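# Move the bolts into the red tote

## Task

Get every bolt into the red tote, and make sure that at the end the tote holds nothing besides the bolts and whatever was already inside it at the start.

## Robot and tools

Robot and scene: two arms, left_arm and right_arm. Each ends in a five-finger hand: right_arm has a right hand, left_arm a mirrored left hand. Scene frame: origin at table-top height, midway between the nominal bases, +z up, +x out over the table, left_arm on the +y side (camera image sides do not follow these names). Calibrated bases: left_arm at (+0.041, +0.370, +0.015) m, quat_wxyz (+1.000, 0, 0, +0.005); right_arm at (-0.002, -0.338, +0.001) m, quat_wxyz (+1.000, 0, 0, -0.017). A fixed post stands behind the arms and a camera stand sits between them, just behind the bases. Loose objects may occasionally get a small push from outside.

Frames: every reported hand pose, velocity and Hand target is in that arm's own base frame. Offsets run along that arm's base axes, and turns pivot about its Hand target position. The hand point is 0.15 m out from the wrist face along the fingers and 0.05 m in front of the palm. Its +z runs along straight fingers, +y out of the palm, +x across the palm away from the thumb on the right hand (toward the thumb on the left hand). Straight fingers extend 0.06-0.07 m past the point and lie 0.06 m behind it along -y. A wrist bracket on the little-finger side can strike things.

execute_actions(actions, cameras): actions is a list of actions; each action is a list of up to 15 rows, one row per 1/30 s step, and a short action repeats its last row through step 15. Every row is a single list of 28 numbers in [-1, 1] covering both arms: left_arm dx, dy, dz, rx, ry, rz; left hand little, ring, middle, index, thumb_bend, thumb_turn, force_limit, speed; then the same 14 for right_arm. The six pose numbers are an offset (not a pose) from the Hand target as it stood when the action began; every row counts from that same start, and each new action starts from the updated Hand target, so repeating an offset moves further. Scale: 1.0 = 0.6 m for dx, dy, dz and 180 degrees for the rotation vector rx, ry, rz. All six zero means no new request for that arm. Hand motor numbers are absolute targets: -1 open/straight, +1 closed/curled; thumb_turn -1 beside the palm, +1 in front, opposite the fingers. force_limit maps -1..+1 to about 0..10 N at the fingertip (0..15 N for the two thumb motors). speed rises linearly to full at +0.48 and stays full above; full travel takes 0.49 s. No value means unchanged: to keep a hand as is, resend the eight numbers of its last executed row; before any row has run for it, send its hand_measured plus hand_force_limit and hand_speed. cameras: names, ["all"], or []; an unknown name invalidates the call. Images come by default only when actions is empty.

move(target, speed, blend, blocking, cameras): target is one 28-number row or a list of up to 15 rows, same layout and scale; each row's pose numbers are offsets from the Hand targets at the move's start, not from the previous row. Hand numbers of the first row go out at once, later ones on arrival. speed: path top speed in m/s, 0.002 to 4.3, default 0.25; turns up to twice that in rad/s; one value or one per target. blend: corner rounding in m for lists, default 0 (stop at each). The whole move is capped at 10 s. Paths do not avoid obstacles or the other arm. blocking=false returns after about 0.5 s while it runs on. The result adds a move: line (done, off_target, moving, held, fault; limits=paced means a clipped pose, limits=held means steps were withheld).

wait(seconds 0-3600) lets time pass with no new commands; a running move continues. stop brakes a running move. zoom_image(camera cam_high or cam_low, region [x0, y0, x1, y1] in pixels, at most 504 by 504) enlarges part of the newest image from that camera. show_instructions shows the reference pages. finished_scene (scene 1, optional) ends the scene for good.

Results: end_effector_position (m) and end_effector_quat_wxyz in each base frame; Hand target (the last commanded pose after clipping, from which next offsets count); joint positions, velocities (may be omitted when within noise) and torques; hand_measured, hand_stopped_by (moving, target, force, stalled, fault), hand_load_n (positive when something pushes a finger open; near 0 after a lost grip), hand_force_limit, hand_speed. Cameras cam_high and cam_low, each 504x504.

Behaviour to expect: orientation commands are clipped to 40 degrees from the measured orientation each step. Hands often come to rest 1-3 cm (sometimes 5 cm) short, usually low, and may sag under load; a later execute_actions call re-requests the target, or send the remaining gap as an offset. Near the first joint's axis a small hand motion can swing the whole arm. Grips: thumb turned in front closes around objects about 0.035-0.065 m thick, handles down to 0.025 m; thumb tip against index pad can pinch light items. Close at speed -0.94 or less for a gentle grip. To squeeze harder, raise force_limit and send a more closed target; to loosen, send one more open than hand_measured. Joint ranges (rad): waist ±2.880, shoulder 0 to 3.142, elbow 0 to 3.019, wrist pitch -1.693 to 1.571, wrist yaw ±1.571, wrist roll ±2.094. Holding loads, stretching out or pushing against something heats motors; at 100 °C the arm drops for 30-60 s.

Avoid: dropping anything even slightly, releasing moving parts, fast contact, hard pushes on fixed or heavy things, clashing the two arms or closing one hand on the other, heavy finger loads, and anything leaving the table. To end a press, command the target back past the hand point.

Each tool is called as a command line: name --argument value for each argument, lists and objects as JSON in quotes; but a table of rows of numbers goes row by row, as --pt "numbers of a row", without its own name.

Reference images:

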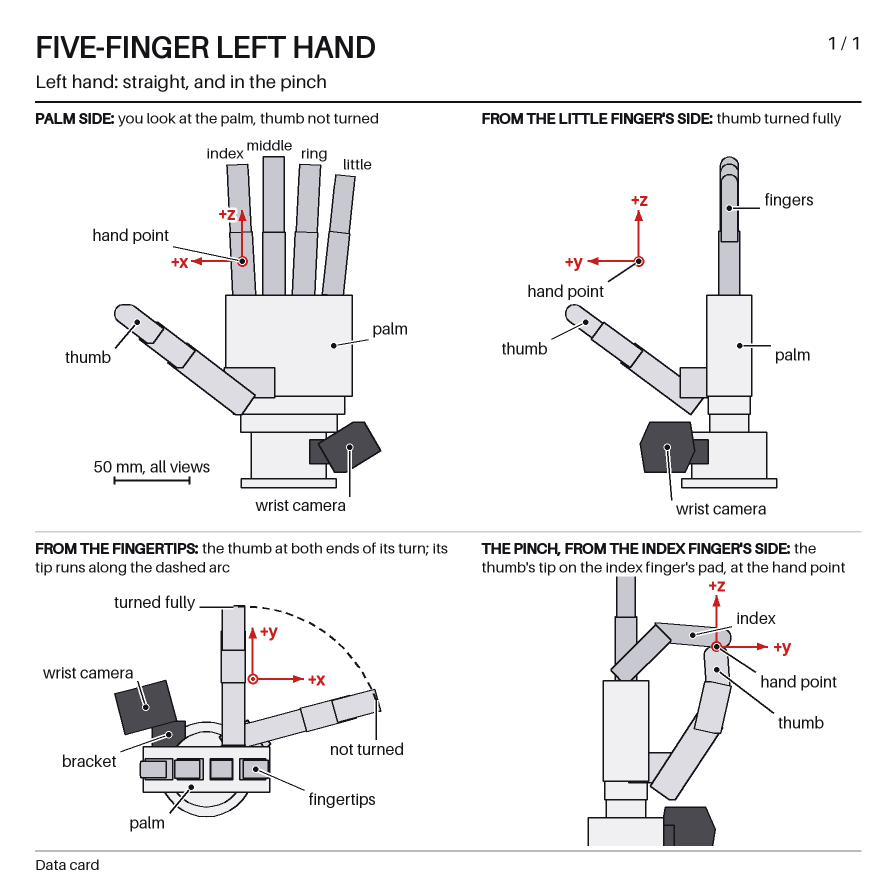

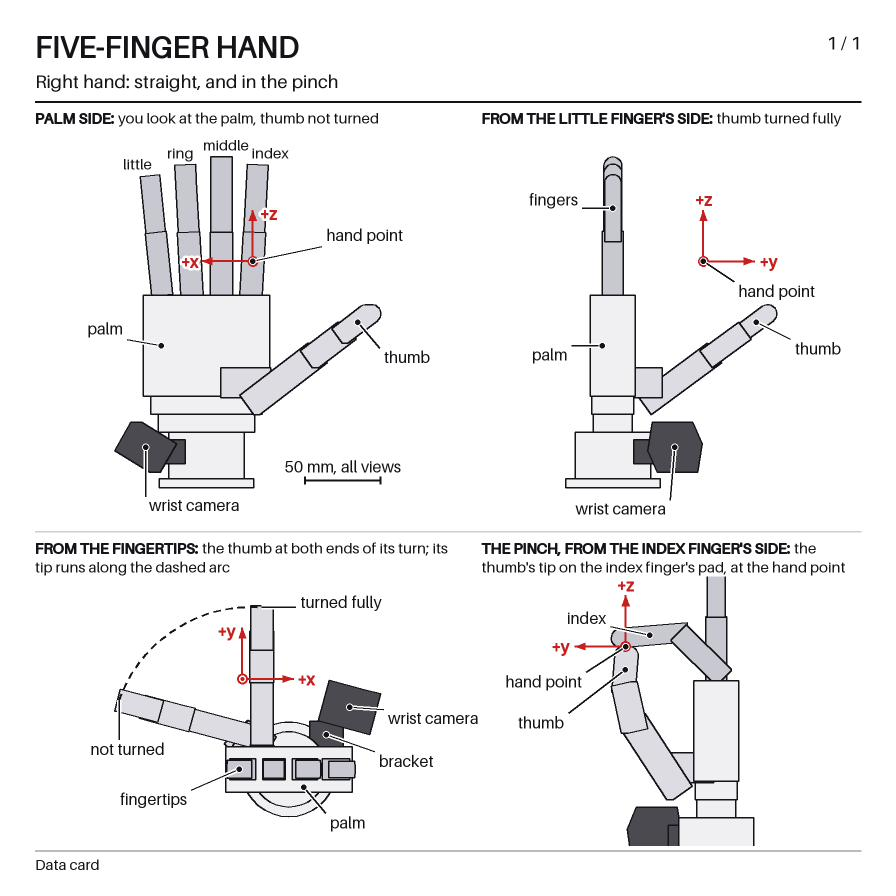

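## Session

execute_actions --actions '[]'

Scene clock: 0.00 s.
left_arm: end_effector_position=(+0.3920, -0.3476, +0.2701) hand_measured=(-1.000, -1.000, -1.000, -1.000, -1.000, -1.000) hand_load_n=(+0.0, +0.0, +0.0, +0.0, +0.0, +0.0) hand_stopped_by=(target, target, target, target, target, target) hand_force_limit=0.00 hand_speed=-0.80 end_effector_quat_wxyz=(+0.050, -0.042, +0.685, -0.726) | right_arm: end_effector_position=(+0.2882, +0.0050, +0.1563) hand_measured=(-1.000, -1.000, -1.000, -1.000, -1.000, -1.000) hand_load_n=(+0.0, +0.0, +0.0, +0.0, +0.0, +0.0) hand_stopped_by=(target, target, target, target, target, target) hand_force_limit=0.00 hand_speed=-0.80 end_effector_quat_wxyz=(+0.216, +0.953, -0.120, -0.177)
Joint positions: left_arm=[-0.356 1.408 0.84 0.695 1.081 -0.105] | right_arm=[0.292 1.616 1.192 -1.662 0.243 -0.964]
Joint velocities: within noise
Joint torques (N m): no reading
Heat: left arm: hottest wrist yaw 28 °C; right arm: hottest wrist yaw 27 °C.
Hand target: left_arm +0.3962, -0.3492, +0.2751; +0.054, -0.038, +0.683, -0.728 | right_arm +0.2930, +0.0065, +0.1578; +0.214, +0.954, -0.121, -0.173

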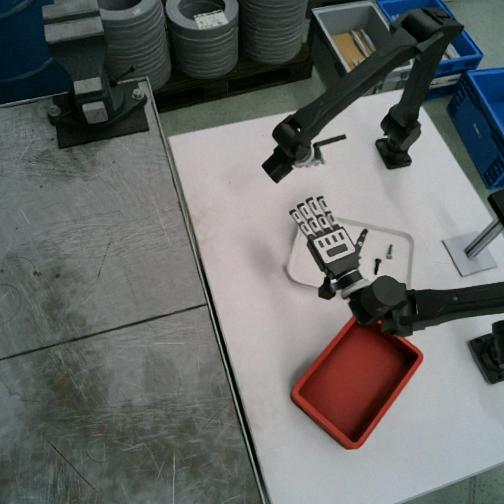

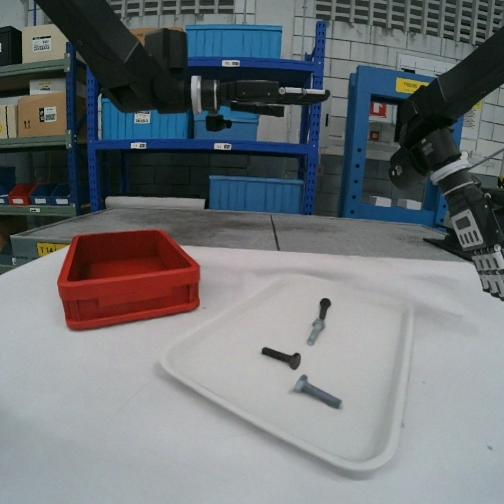

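zoom_image --camera "cam_low" --region '[150, 260, 430, 480]'

zoom_image --camera "cam_high" --region '[270, 190, 450, 350]'

zoom_image --camera "cam_high" --region '[230, 90, 504, 464]'

Scaled by 1.800 from the camera's image (finer frame: 720x720).

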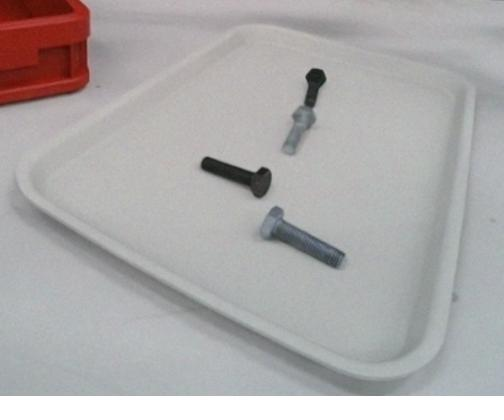

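Scaled by 2.800 from the camera's image (finer frame: 720x720).

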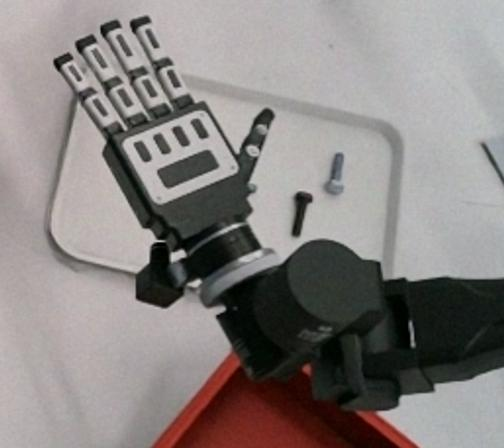

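Scaled by 1.348 from the camera's image (finer frame: 720x720).

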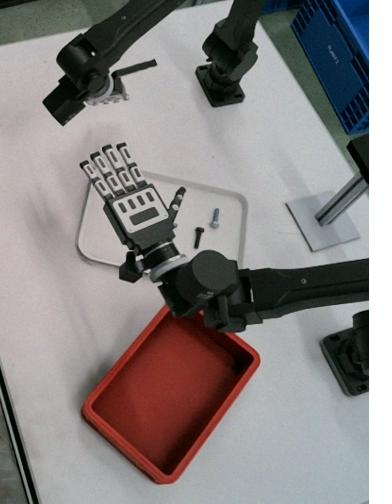

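move --target '[-0.16,0.582,0.092,0.1783,0.1356,0.3035,-1,-1,-1,-1,-1,-1,0,-0.8, 0,0,0,0,0,0,-1,-1,-1,-1,-1,-1,0,-0.8]' --cameras '["all"]'

Scene clock: 65.93 s.
left_arm: end_effector_position=(+0.2978, -0.0048, +0.3146) hand_measured=(-1.000, -1.000, -1.000, -1.000, -1.000, -1.000) hand_load_n=(+0.0, +0.0, +0.0, +0.0, +0.0, +0.0) hand_stopped_by=(target, target, target, target, target, target) hand_force_limit=0.00 hand_speed=-0.80 end_effector_quat_wxyz=(+0.230, -0.477, +0.752, -0.392) | right_arm: end_effector_position=(+0.2882, +0.0050, +0.1563) hand_measured=(-1.000, -1.000, -1.000, -1.000, -1.000, -1.000) hand_load_n=(+0.0, +0.0, +0.0, +0.0, -0.5, +0.0) hand_stopped_by=(target, target, target, target, target, target) hand_force_limit=0.00 hand_speed=-0.80 end_effector_quat_wxyz=(+0.216, +0.953, -0.120, -0.177)
Joint positions: left_arm=[0.378 0.772 1.004 -1.067 0.656 0.557] | right_arm=[0.292 1.616 1.192 -1.662 0.243 -0.964]
Joint torques (N m): left_arm=[0.44 -1.9 11.37 1.39 0.49 0.13] | right_arm=[1.32 -9.99 9.87 -0.5 0.14 0.07]
Heat: left arm: hottest elbow 30 °C; right arm: hottest elbow 31 °C.
Hand target: left_arm +0.3001, -0.0001, +0.3303; +0.245, -0.470, +0.752, -0.392 | right_arm +0.2930, +0.0065, +0.1578; +0.214, +0.954, -0.121, -0.173
Off the commanded pose: left_arm 0.017 m, 2 deg | right_arm 0.005 m, 0 deg.
move: off_target (left_arm)

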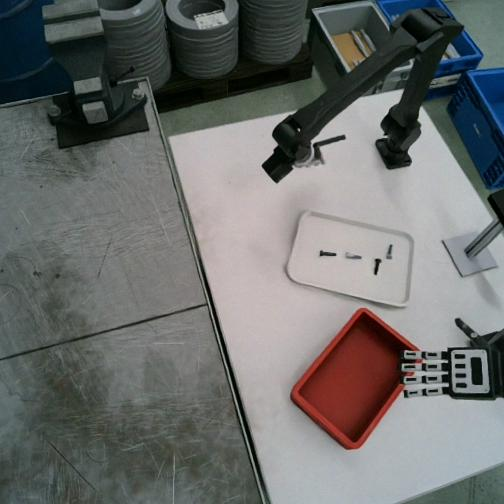

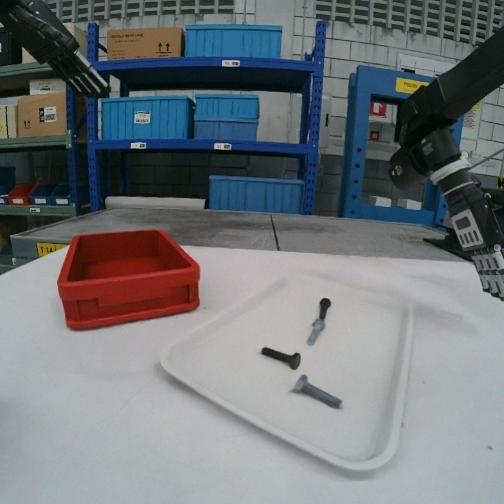

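zoom_image --camera "cam_high" --region '[280, 200, 430, 320]'

zoom_image --camera "cam_high" --region '[270, 100, 504, 460]'

Scaled by 3.360 from the camera's image (finer frame: 720x720).

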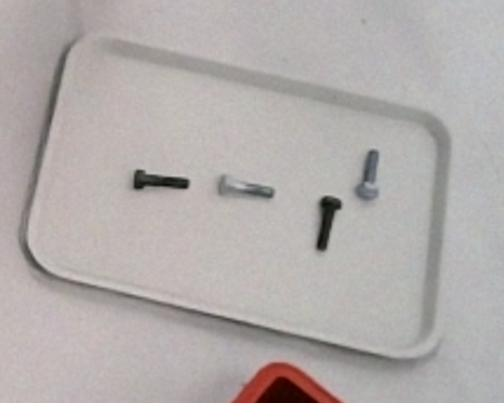

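Scaled by 1.400 from the camera's image (finer frame: 720x720).

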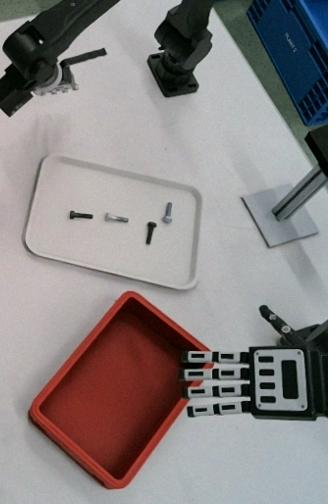

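move --target '[-0.217,-0.70,-0.217,0,0,-0.05,1,1,-0.1,-0.1,-0.6,1,0,-0.5, 0,0,0,0,0,0,-1,-1,-1,-1,-1,-1,0,-0.8]' --cameras '["all"]'

Scene clock: 111.97 s.
left_arm: end_effector_position=(+0.1672, -0.4032, +0.1809) hand_measured=(+1.000, +1.000, -0.100, -0.100, -0.600, +1.000) hand_load_n=(+0.0, +0.0, +0.0, +0.0, +0.0, +0.0) hand_stopped_by=(target, target, target, target, target, target) hand_force_limit=0.00 hand_speed=-0.50 end_effector_quat_wxyz=(+0.219, -0.403, +0.799, -0.389) | right_arm: end_effector_position=(+0.2882, +0.0050, +0.1563) hand_measured=(-1.000, -1.000, -1.000, -1.000, -1.000, -1.000) hand_load_n=(+0.0, +0.0, +0.0, +0.0, +0.0, +0.0) hand_stopped_by=(target, target, target, target, target, target) hand_force_limit=0.00 hand_speed=-0.80 end_effector_quat_wxyz=(+0.216, +0.953, -0.120, -0.177)
Joint positions: left_arm=[-1.307 1.081 0.824 -0.528 -0.553 -0.436] | right_arm=[0.292 1.616 1.192 -1.662 0.243 -0.964]
Joint torques (N m): left_arm=[-0.79 -6.53 11.44 2.66 -0.5 -0.11] | right_arm=[0.67 -9.99 9.92 -0.5 0.16 0.11]
Heat: left arm: hottest elbow 34 °C; right arm: hottest elbow 32 °C.
Hand target: left_arm +0.1701, -0.4200, +0.2000; +0.213, -0.410, +0.787, -0.410 | right_arm +0.2930, +0.0065, +0.1578; +0.214, +0.954, -0.121, -0.173
Off the commanded pose: left_arm 0.026 m, 3 deg | right_arm 0.005 m, 0 deg.
move: off_target (left_arm)

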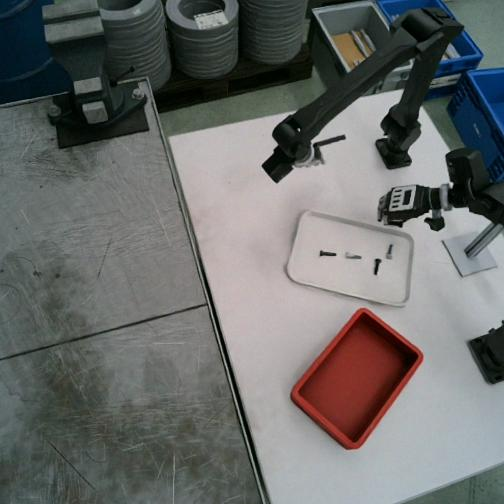

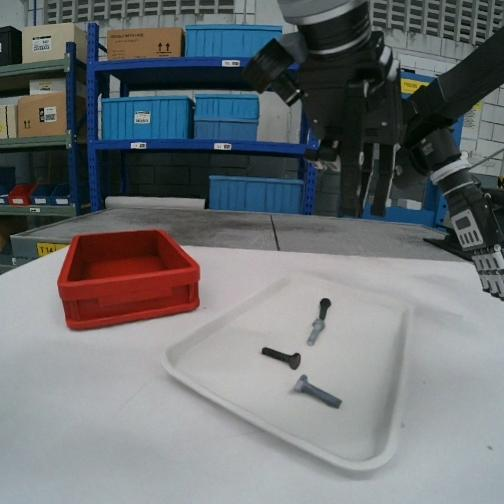

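zoom_image --camera "cam_low" --region '[230, 100, 430, 300]'

zoom_image --camera "cam_high" --region '[350, 150, 450, 290]'

Scaled by 2.520 from the camera's image (finer frame: 720x720).

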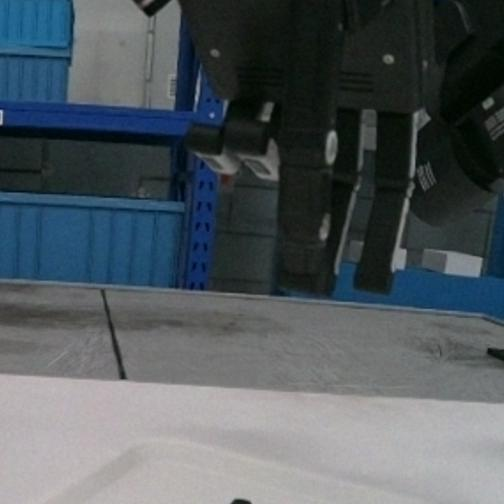

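Scaled by 3.600 from the camera's image (finer frame: 720x720).

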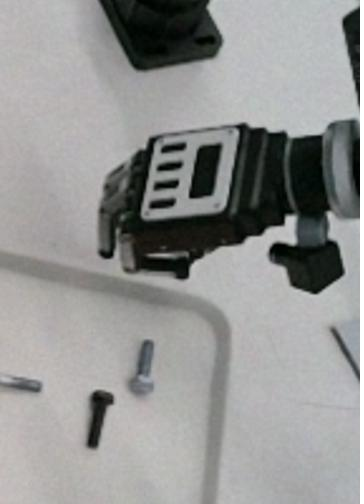

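move --target '[0.033,0.075,-0.133,0,0,0,1,1,-0.1,-0.1,-0.6,1,0,-0.5, 0,0,0,0,0,0,-1,-1,-1,-1,-1,-1,0,-0.8]' --cameras '["all"]' --speed 0.12

zoom_image --camera "cam_low" --region '[200, 200, 400, 400]'

zoom_image --camera "cam_high" --region '[340, 200, 440, 300]'

Scene clock: 121.53 s.
left_arm: end_effector_position=(+0.1851, -0.3740, +0.1135) hand_measured=(+1.000, +1.000, -0.100, -0.100, -0.600, +1.000) hand_load_n=(+0.0, +0.0, +0.0, +0.0, +0.0, +0.0) hand_stopped_by=(target, target, target, target, target, target) hand_force_limit=0.00 hand_speed=-0.50 end_effector_quat_wxyz=(+0.212, -0.411, +0.791, -0.400) | right_arm: end_effector_position=(+0.2882, +0.0050, +0.1563) hand_measured=(-1.000, -1.000, -1.000, -1.000, -1.000, -1.000) hand_load_n=(+0.0, +0.0, +0.0, +0.0, +0.0, +0.0) hand_stopped_by=(target, target, target, target, target, target) hand_force_limit=0.00 hand_speed=-0.80 end_effector_quat_wxyz=(+0.216, +0.953, -0.120, -0.177)
Joint positions: left_arm=[-1.217 1.073 0.614 -0.27 -0.482 -0.385] | right_arm=[0.292 1.616 1.192 -1.662 0.243 -0.964]
Joint torques (N m): left_arm=[0.44 -7.24 8.13 2.76 -0.18 0.15] | right_arm=[0.85 -9.64 9.95 -0.53 0.16 0.13]
Heat: left arm: hottest elbow 34 °C; right arm: hottest elbow 32 °C.
Hand target: left_arm +0.1899, -0.3750, +0.1203; +0.213, -0.410, +0.787, -0.410 | right_arm +0.2930, +0.0065, +0.1578; +0.214, +0.954, -0.121, -0.173
Off the commanded pose: left_arm 0.008 m, 1 deg | right_arm 0.005 m, 0 deg.
move: done

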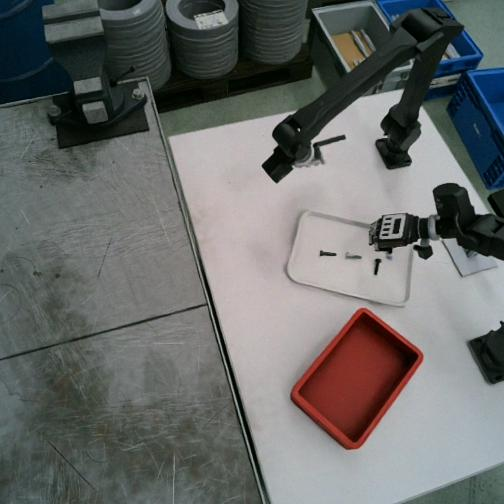

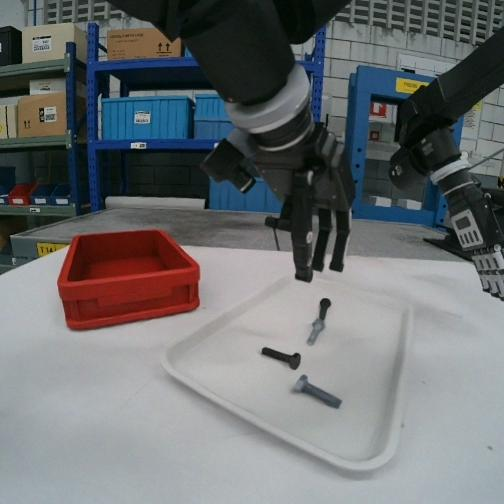

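Scaled by 2.520 from the camera's image (finer frame: 720x720).

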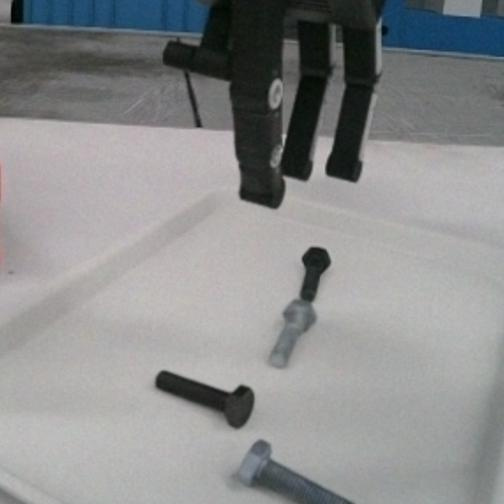

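Scaled by 5.040 from the camera's image (finer frame: 720x720).

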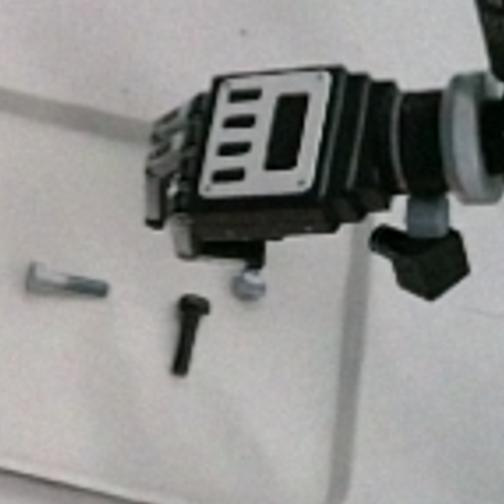

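move --target '[-0.003,0.033,-0.10,0,0,0,1,1,-0.1,-0.1,-0.6,1,0,-0.5, 0,0,0,0,0,0,-1,-1,-1,-1,-1,-1,0,-0.8]' --cameras '["all"]' --speed 0.12

zoom_image --camera "cam_low" --region '[200, 250, 360, 410]'

zoom_image --camera "cam_high" --region '[340, 220, 420, 300]'

Scene clock: 136.17 s.
left_arm: end_effector_position=(+0.1829, -0.3554, +0.0625) hand_measured=(+1.000, +1.000, -0.100, -0.100, -0.600, +1.000) hand_load_n=(+0.0, +0.0, +0.0, -0.5, +0.0, +0.0) hand_stopped_by=(target, target, target, target, target, target) hand_force_limit=0.00 hand_speed=-0.50 end_effector_quat_wxyz=(+0.210, -0.411, +0.787, -0.410) | right_arm: end_effector_position=(+0.2882, +0.0050, +0.1563) hand_measured=(-1.000, -1.000, -1.000, -1.000, -1.000, -1.000) hand_load_n=(+0.0, +0.0, +0.0, +0.0, +0.0, +0.0) hand_stopped_by=(target, target, target, target, target, target) hand_force_limit=0.00 hand_speed=-0.80 end_effector_quat_wxyz=(+0.216, +0.953, -0.120, -0.177)
Joint positions: left_arm=[-1.2 1.109 0.466 -0.057 -0.467 -0.371] | right_arm=[0.292 1.616 1.192 -1.662 0.243 -0.964]
Joint torques (N m): left_arm=[0.56 -4.66 7.46 2.8 -0.16 0.15] | right_arm=[1.03 -10.05 9.99 -0.43 0.12 0.11]
Heat: left arm: hottest elbow 34 °C; right arm: hottest elbow 32 °C.
Hand target: left_arm +0.1880, -0.3553, +0.0603; +0.213, -0.410, +0.787, -0.410 | right_arm +0.2930, +0.0065, +0.1578; +0.214, +0.954, -0.121, -0.173
Off the commanded pose: left_arm 0.006 m, 0 deg | right_arm 0.005 m, 0 deg.
move: done

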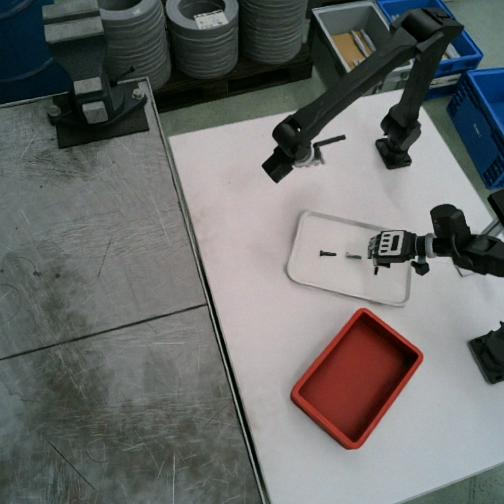

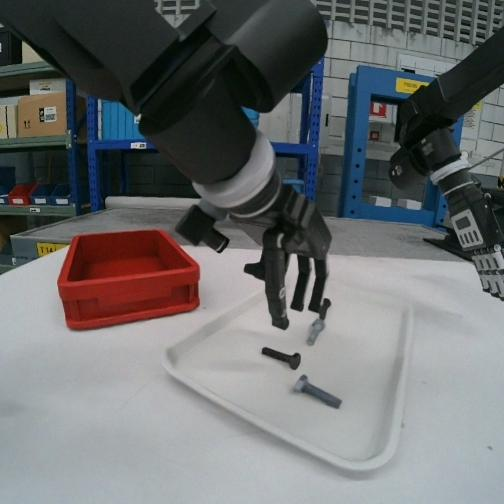

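Scaled by 3.150 from the camera's image (finer frame: 720x720).

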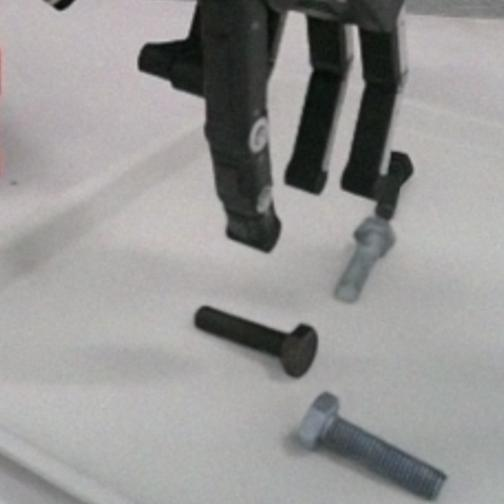

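Scaled by 6.300 from the camera's image (finer frame: 720x720).

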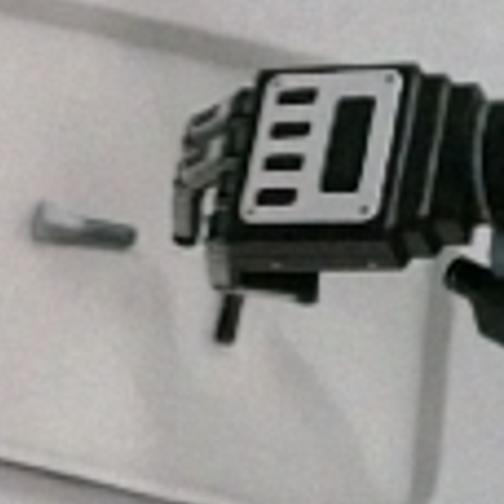

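move --target '[0.003,0.022,-0.065,0,0,0,1,1,-0.1,-0.1,-0.6,1,0,-0.5, 0,0,0,0,0,0,-1,-1,-1,-1,-1,-1,0,-0.8]' --cameras '["all"]' --speed 0.1

zoom_image --camera "cam_low" --region '[220, 290, 340, 410]'

zoom_image --camera "cam_high" --region '[340, 220, 420, 300]'

Scene clock: 149.50 s.
left_arm: end_effector_position=(+0.1852, -0.3427, +0.0234) hand_measured=(+1.000, +1.000, -0.100, -0.100, -0.600, +1.000) hand_load_n=(+0.0, +0.0, +0.0, +0.0, +0.0, +0.0) hand_stopped_by=(target, target, target, target, target, target) hand_force_limit=0.00 hand_speed=-0.50 end_effector_quat_wxyz=(+0.210, -0.411, +0.787, -0.410) | right_arm: end_effector_position=(+0.2882, +0.0050, +0.1563) hand_measured=(-1.000, -1.000, -1.000, -1.000, -1.000, -1.000) hand_load_n=(+0.0, +0.0, +0.5, +0.0, +0.0, +0.5) hand_stopped_by=(target, target, target, target, target, target) hand_force_limit=0.00 hand_speed=-0.80 end_effector_quat_wxyz=(+0.216, +0.953, -0.120, -0.177)
Joint positions: left_arm=[-1.175 1.191 0.383 0.115 -0.448 -0.353] | right_arm=[0.292 1.616 1.192 -1.662 0.243 -0.964]
Joint torques (N m): left_arm=[0.56 -4.89 6.61 2.85 -0.15 0.14] | right_arm=[0.79 -10.34 9.74 -0.42 0.14 0.08]
Heat: left arm: hottest elbow 34 °C; right arm: hottest elbow 33 °C.
Hand target: left_arm +0.1898, -0.3420, +0.0212; +0.213, -0.410, +0.787, -0.410 | right_arm +0.2930, +0.0065, +0.1578; +0.214, +0.954, -0.121, -0.173
Off the commanded pose: left_arm 0.005 m, 0 deg | right_arm 0.005 m, 0 deg.
move: done

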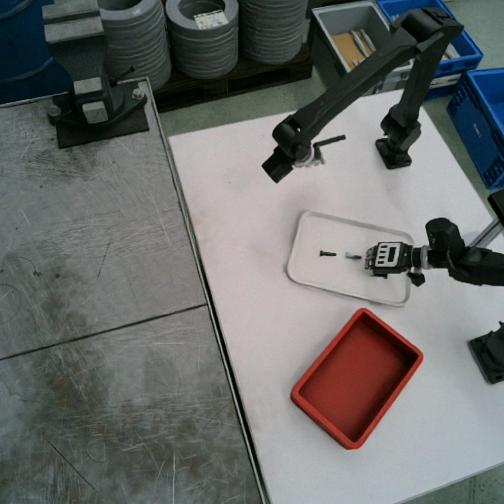

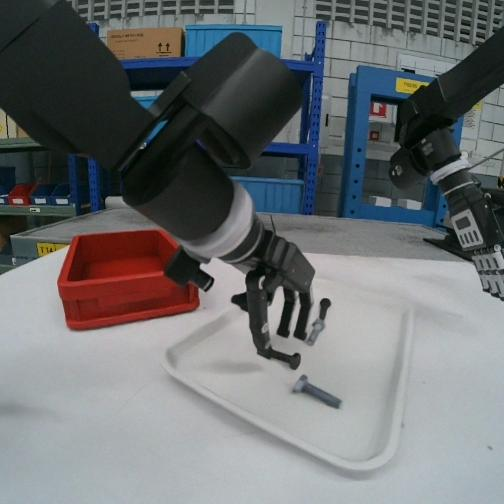

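Scaled by 4.200 from the camera's image (finer frame: 720x720).

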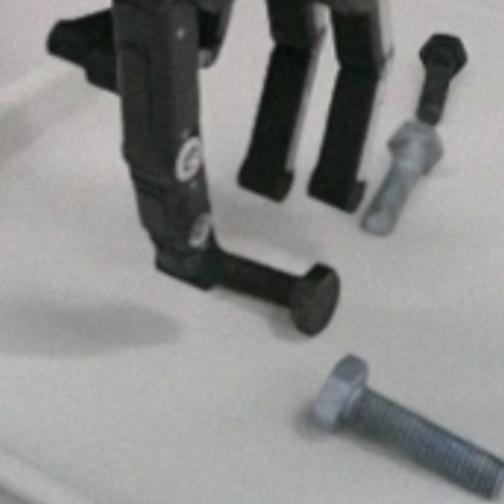

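Scaled by 6.300 from the camera's image (finer frame: 720x720).

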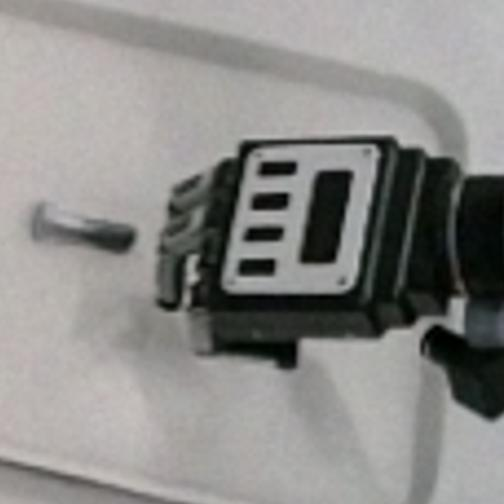

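zoom_image --camera "cam_high" --region '[355, 235, 395, 275]'

Scaled by 12.600 from the camera's image (finer frame: 720x720).

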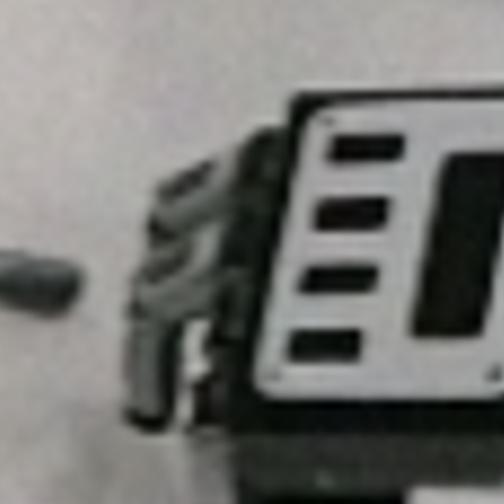

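move --target '[0,0,0.05,-0.0574,-0.0819,0,1,1,-0.1,-0.1,-0.6,1,0,-0.5, 0,0,0,0,0,0,-1,-1,-1,-1,-1,-1,0,-0.8]' --cameras '["all"]' --speed 0.15

zoom_image --camera "cam_low" --region '[220, 250, 380, 410]'

zoom_image --camera "cam_high" --region '[340, 220, 420, 300]'

Scene clock: 199.77 s.
left_arm: end_effector_position=(+0.1931, -0.3410, +0.0544) hand_measured=(+1.000, +1.000, -0.100, -0.100, -0.600, +1.000) hand_load_n=(+0.0, +0.0, +0.0, +0.0, +0.0, -0.5) hand_stopped_by=(target, target, target, target, target, target) hand_force_limit=0.00 hand_speed=-0.50 end_effector_quat_wxyz=(+0.273, -0.380, +0.709, -0.528) | right_arm: end_effector_position=(+0.2882, +0.0050, +0.1563) hand_measured=(-1.000, -1.000, -1.000, -1.000, -1.000, -1.000) hand_load_n=(+0.0, +0.0, +0.0, +0.0, -0.5, +0.0) hand_stopped_by=(target, target, target, target, target, target) hand_force_limit=0.00 hand_speed=-0.80 end_effector_quat_wxyz=(+0.216, +0.953, -0.120, -0.177)
Joint positions: left_arm=[-1.25 1.182 0.228 0.587 -0.615 -0.233] | right_arm=[0.292 1.616 1.192 -1.662 0.243 -0.964]
Joint torques (N m): left_arm=[-1.44 -3.49 5.64 3.08 -0.35 0.16] | right_arm=[1.49 -9.64 9.84 -0.53 0.13 0.11]
Heat: left arm: hottest elbow 32 °C; right arm: hottest elbow 33 °C.
Hand target: left_arm +0.1899, -0.3419, +0.0512; +0.275, -0.371, +0.713, -0.528 | right_arm +0.2930, +0.0065, +0.1578; +0.214, +0.954, -0.121, -0.173
Off the commanded pose: left_arm 0.005 m, 1 deg | right_arm 0.005 m, 0 deg.
move: done

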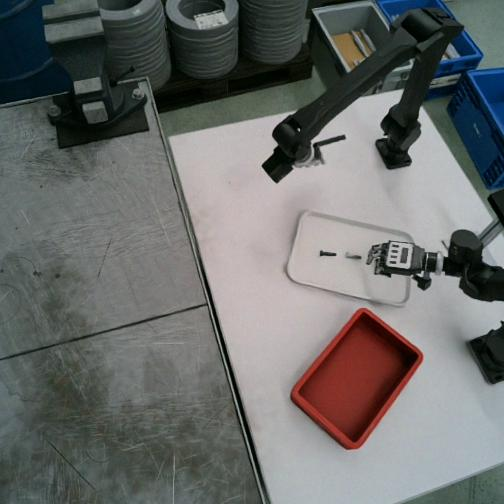

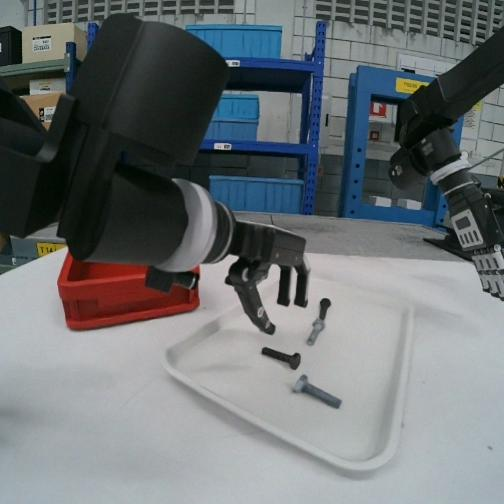

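Scaled by 3.150 from the camera's image (finer frame: 720x720).

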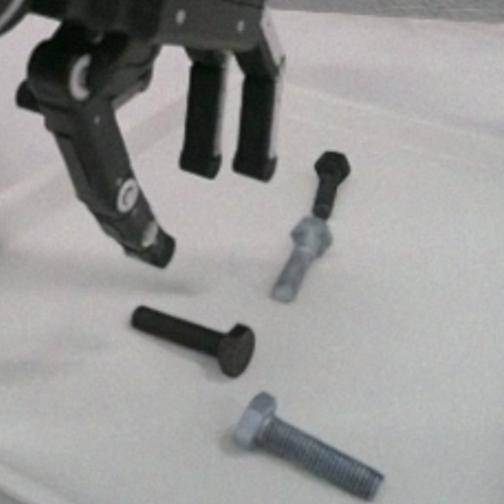

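Scaled by 6.300 from the camera's image (finer frame: 720x720).

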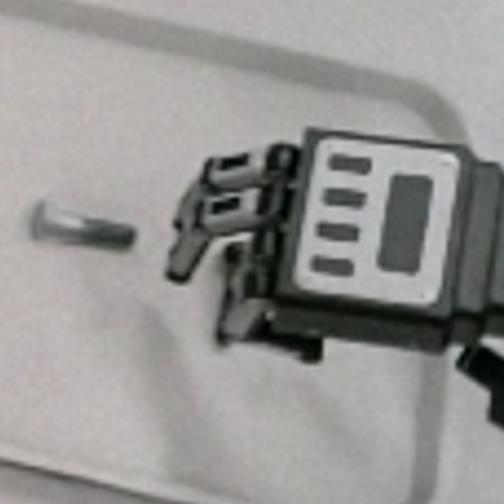

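move --target '[0,0,0,0,0,0,1,1,0.2,0.2,-0.2,1,-0.5,-0.6, 0,0,0,0,0,0,-1,-1,-1,-1,-1,-1,0,-0.8]' --cameras '["all"]' --speed 0.15

zoom_image --camera "cam_low" --region '[220, 250, 340, 370]'

zoom_image --camera "cam_high" --region '[350, 230, 400, 280]'

Scene clock: 222.53 s.
left_arm: end_effector_position=(+0.1932, -0.3410, +0.0545) hand_measured=(+1.000, +1.000, +0.200, +0.200, -0.200, +1.000) hand_load_n=(+0.0, +0.0, +0.0, +0.0, -0.5, +0.0) hand_stopped_by=(target, target, target, target, target, target) hand_force_limit=-0.50 hand_speed=-0.60 end_effector_quat_wxyz=(+0.273, -0.379, +0.709, -0.528) | right_arm: end_effector_position=(+0.2882, +0.0050, +0.1563) hand_measured=(-1.000, -1.000, -1.000, -1.000, -1.000, -1.000) hand_load_n=(+0.5, +0.0, +0.0, +0.0, +0.0, +0.0) hand_stopped_by=(target, target, target, target, target, target) hand_force_limit=0.00 hand_speed=-0.80 end_effector_quat_wxyz=(+0.216, +0.953, -0.120, -0.177)
Joint positions: left_arm=[-1.25 1.182 0.228 0.588 -0.615 -0.232] | right_arm=[0.292 1.616 1.192 -1.662 0.243 -0.964]
Joint torques (N m): left_arm=[-1.49 -3.43 5.64 3.08 -0.34 0.15] | right_arm=[1.26 -9.76 9.99 -0.43 0.14 0.08]
Heat: left arm: hottest elbow 31 °C; right arm: hottest elbow 33 °C.
Hand target: left_arm +0.1899, -0.3420, +0.0513; +0.275, -0.371, +0.713, -0.528 | right_arm +0.2930, +0.0065, +0.1578; +0.214, +0.954, -0.121, -0.173
Off the commanded pose: left_arm 0.005 m, 1 deg | right_arm 0.005 m, 0 deg.
move: done

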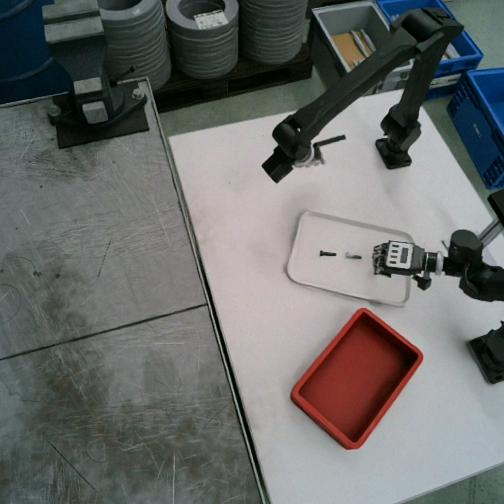

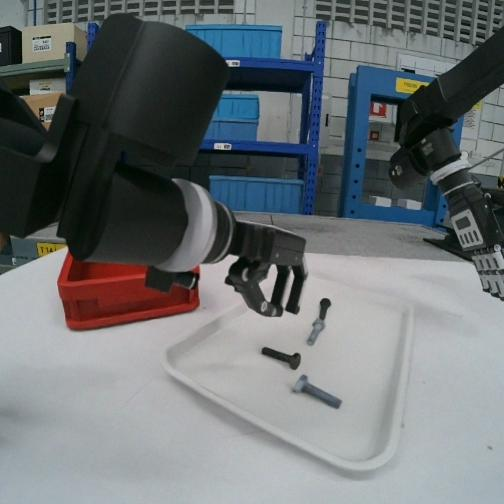

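Scaled by 4.200 from the camera's image (finer frame: 720x720).

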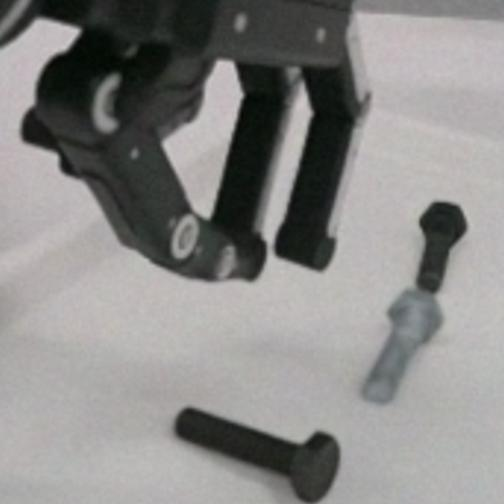

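Scaled by 10.080 from the camera's image (finer frame: 720x720).

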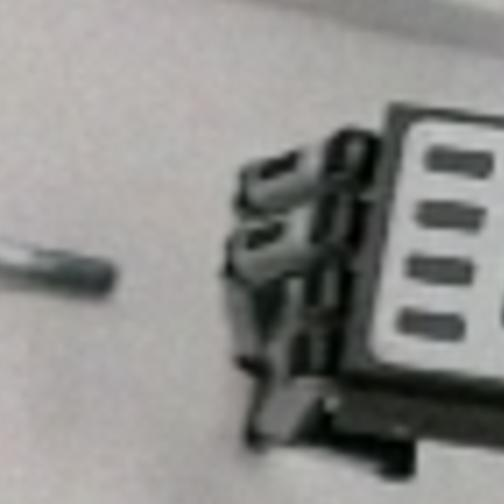

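move --target '[0,0,0,0,0,0,1,1,0.4,0.4,-0.6,1,-0.5,-0.6, 0,0,0,0,0,0,-1,-1,-1,-1,-1,-1,0,-0.8]' --cameras '["cam_low","cam_high"]' --speed 0.15

zoom_image --camera "cam_low" --region '[220, 250, 340, 370]'

zoom_image --camera "cam_high" --region '[350, 230, 400, 280]'

Scene clock: 230.70 s.
left_arm: end_effector_position=(+0.1932, -0.3410, +0.0545) hand_measured=(+1.000, +1.000, +0.270, +0.306, -0.600, +1.000) hand_load_n=(+0.0, +0.0, +0.0, +0.0, +0.0, +0.0) hand_stopped_by=(target, target, force, force, target, target) hand_force_limit=-0.50 hand_speed=-0.60 end_effector_quat_wxyz=(+0.273, -0.379, +0.709, -0.528) | right_arm: end_effector_position=(+0.2882, +0.0050, +0.1563) hand_measured=(-1.000, -1.000, -1.000, -1.000, -1.000, -1.000) hand_load_n=(+0.0, +0.5, +0.0, +0.0, +0.0, +0.0) hand_stopped_by=(target, target, target, target, target, target) hand_force_limit=0.00 hand_speed=-0.80 end_effector_quat_wxyz=(+0.216, +0.953, -0.120, -0.177)
Joint positions: left_arm=[-1.25 1.182 0.228 0.588 -0.615 -0.232] | right_arm=[0.292 1.616 1.192 -1.662 0.243 -0.964]
Joint torques (N m): left_arm=[-1.49 -3.37 5.63 3.1 -0.35 0.15] | right_arm=[0.85 -9.82 10.06 -0.36 0.13 0.11]
Heat: left arm: hottest elbow 31 °C; right arm: hottest elbow 33 °C.
Hand target: left_arm +0.1899, -0.3420, +0.0513; +0.275, -0.371, +0.713, -0.528 | right_arm +0.2930, +0.0065, +0.1578; +0.214, +0.954, -0.121, -0.173
Off the commanded pose: left_arm 0.005 m, 1 deg | right_arm 0.005 m, 0 deg.
move: done

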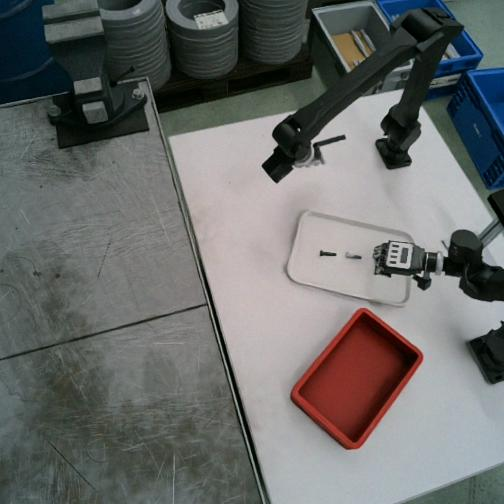

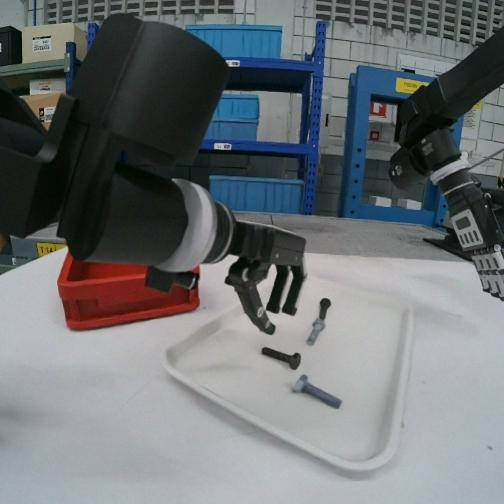

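Scaled by 4.200 from the camera's image (finer frame: 720x720).

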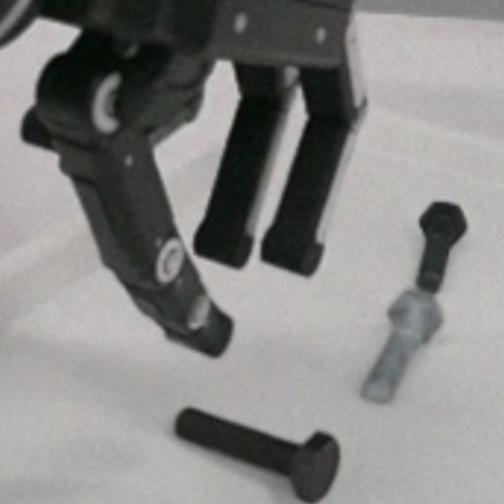

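Scaled by 10.080 from the camera's image (finer frame: 720x720).

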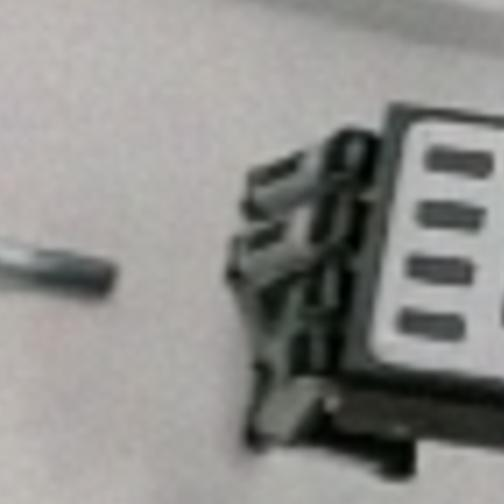

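move --target '[0,0,-0.025,0,0,0,1,1,0,0,-0.4,1,-0.4,-0.6, 0,0,0,0,0,0,-1,-1,-1,-1,-1,-1,0,-0.8]' --cameras '["cam_low","cam_high"]' --speed 0.15

zoom_image --camera "cam_low" --region '[220, 280, 340, 400]'

zoom_image --camera "cam_high" --region '[350, 230, 400, 280]'

Scene clock: 241.43 s.
left_arm: end_effector_position=(+0.1928, -0.3401, +0.0372) hand_measured=(+1.000, +1.000, +0.000, +0.000, -0.400, +1.000) hand_load_n=(+0.0, +0.0, +0.0, +0.0, +0.0, +0.0) hand_stopped_by=(target, target, target, target, target, target) hand_force_limit=-0.40 hand_speed=-0.60 end_effector_quat_wxyz=(+0.274, -0.379, +0.710, -0.526) | right_arm: end_effector_position=(+0.2882, +0.0050, +0.1563) hand_measured=(-1.000, -1.000, -1.000, -1.000, -1.000, -1.000) hand_load_n=(+0.0, +0.0, +0.0, +0.0, +0.0, +0.0) hand_stopped_by=(target, target, target, target, target, target) hand_force_limit=0.00 hand_speed=-0.80 end_effector_quat_wxyz=(+0.216, +0.953, -0.120, -0.177)
Joint positions: left_arm=[-1.25 1.273 0.212 0.689 -0.615 -0.232] | right_arm=[0.292 1.616 1.192 -1.662 0.243 -0.964]
Joint torques (N m): left_arm=[-1.44 -4.37 5.12 3.04 -0.36 0.15] | right_arm=[1.03 -10.17 9.95 -0.43 0.16 0.1]
Heat: left arm: hottest elbow 31 °C; right arm: hottest elbow 33 °C.
Hand target: left_arm +0.1899, -0.3421, +0.0363; +0.275, -0.371, +0.713, -0.528 | right_arm +0.2930, +0.0065, +0.1578; +0.214, +0.954, -0.121, -0.173
Off the commanded pose: left_arm 0.004 m, 1 deg | right_arm 0.005 m, 0 deg.
move: done

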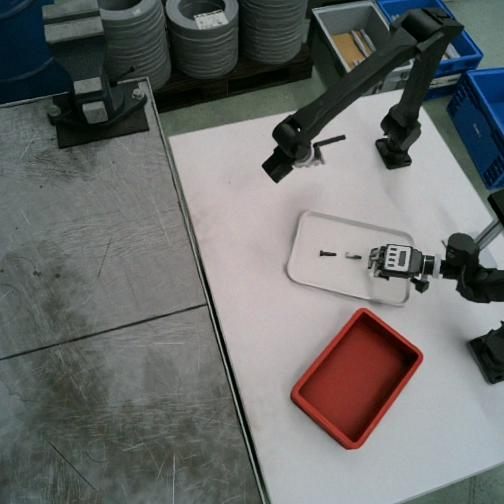

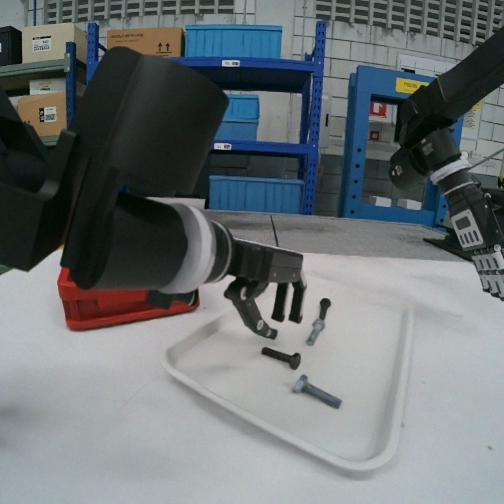

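Scaled by 4.200 from the camera's image (finer frame: 720x720).

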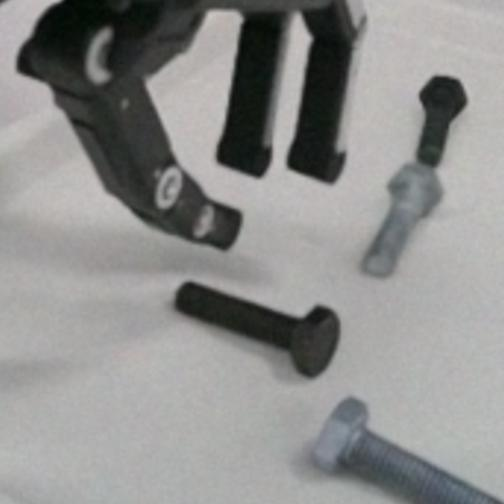

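Scaled by 10.080 from the camera's image (finer frame: 720x720).

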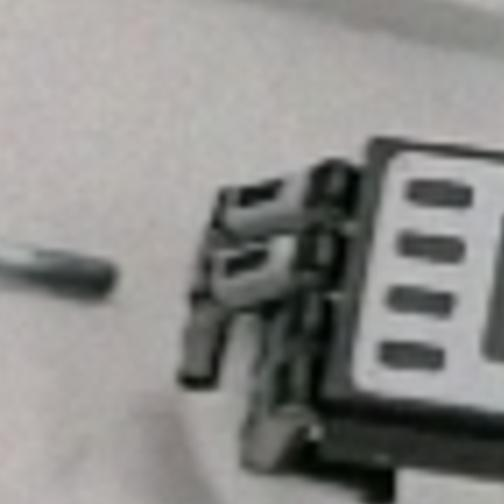

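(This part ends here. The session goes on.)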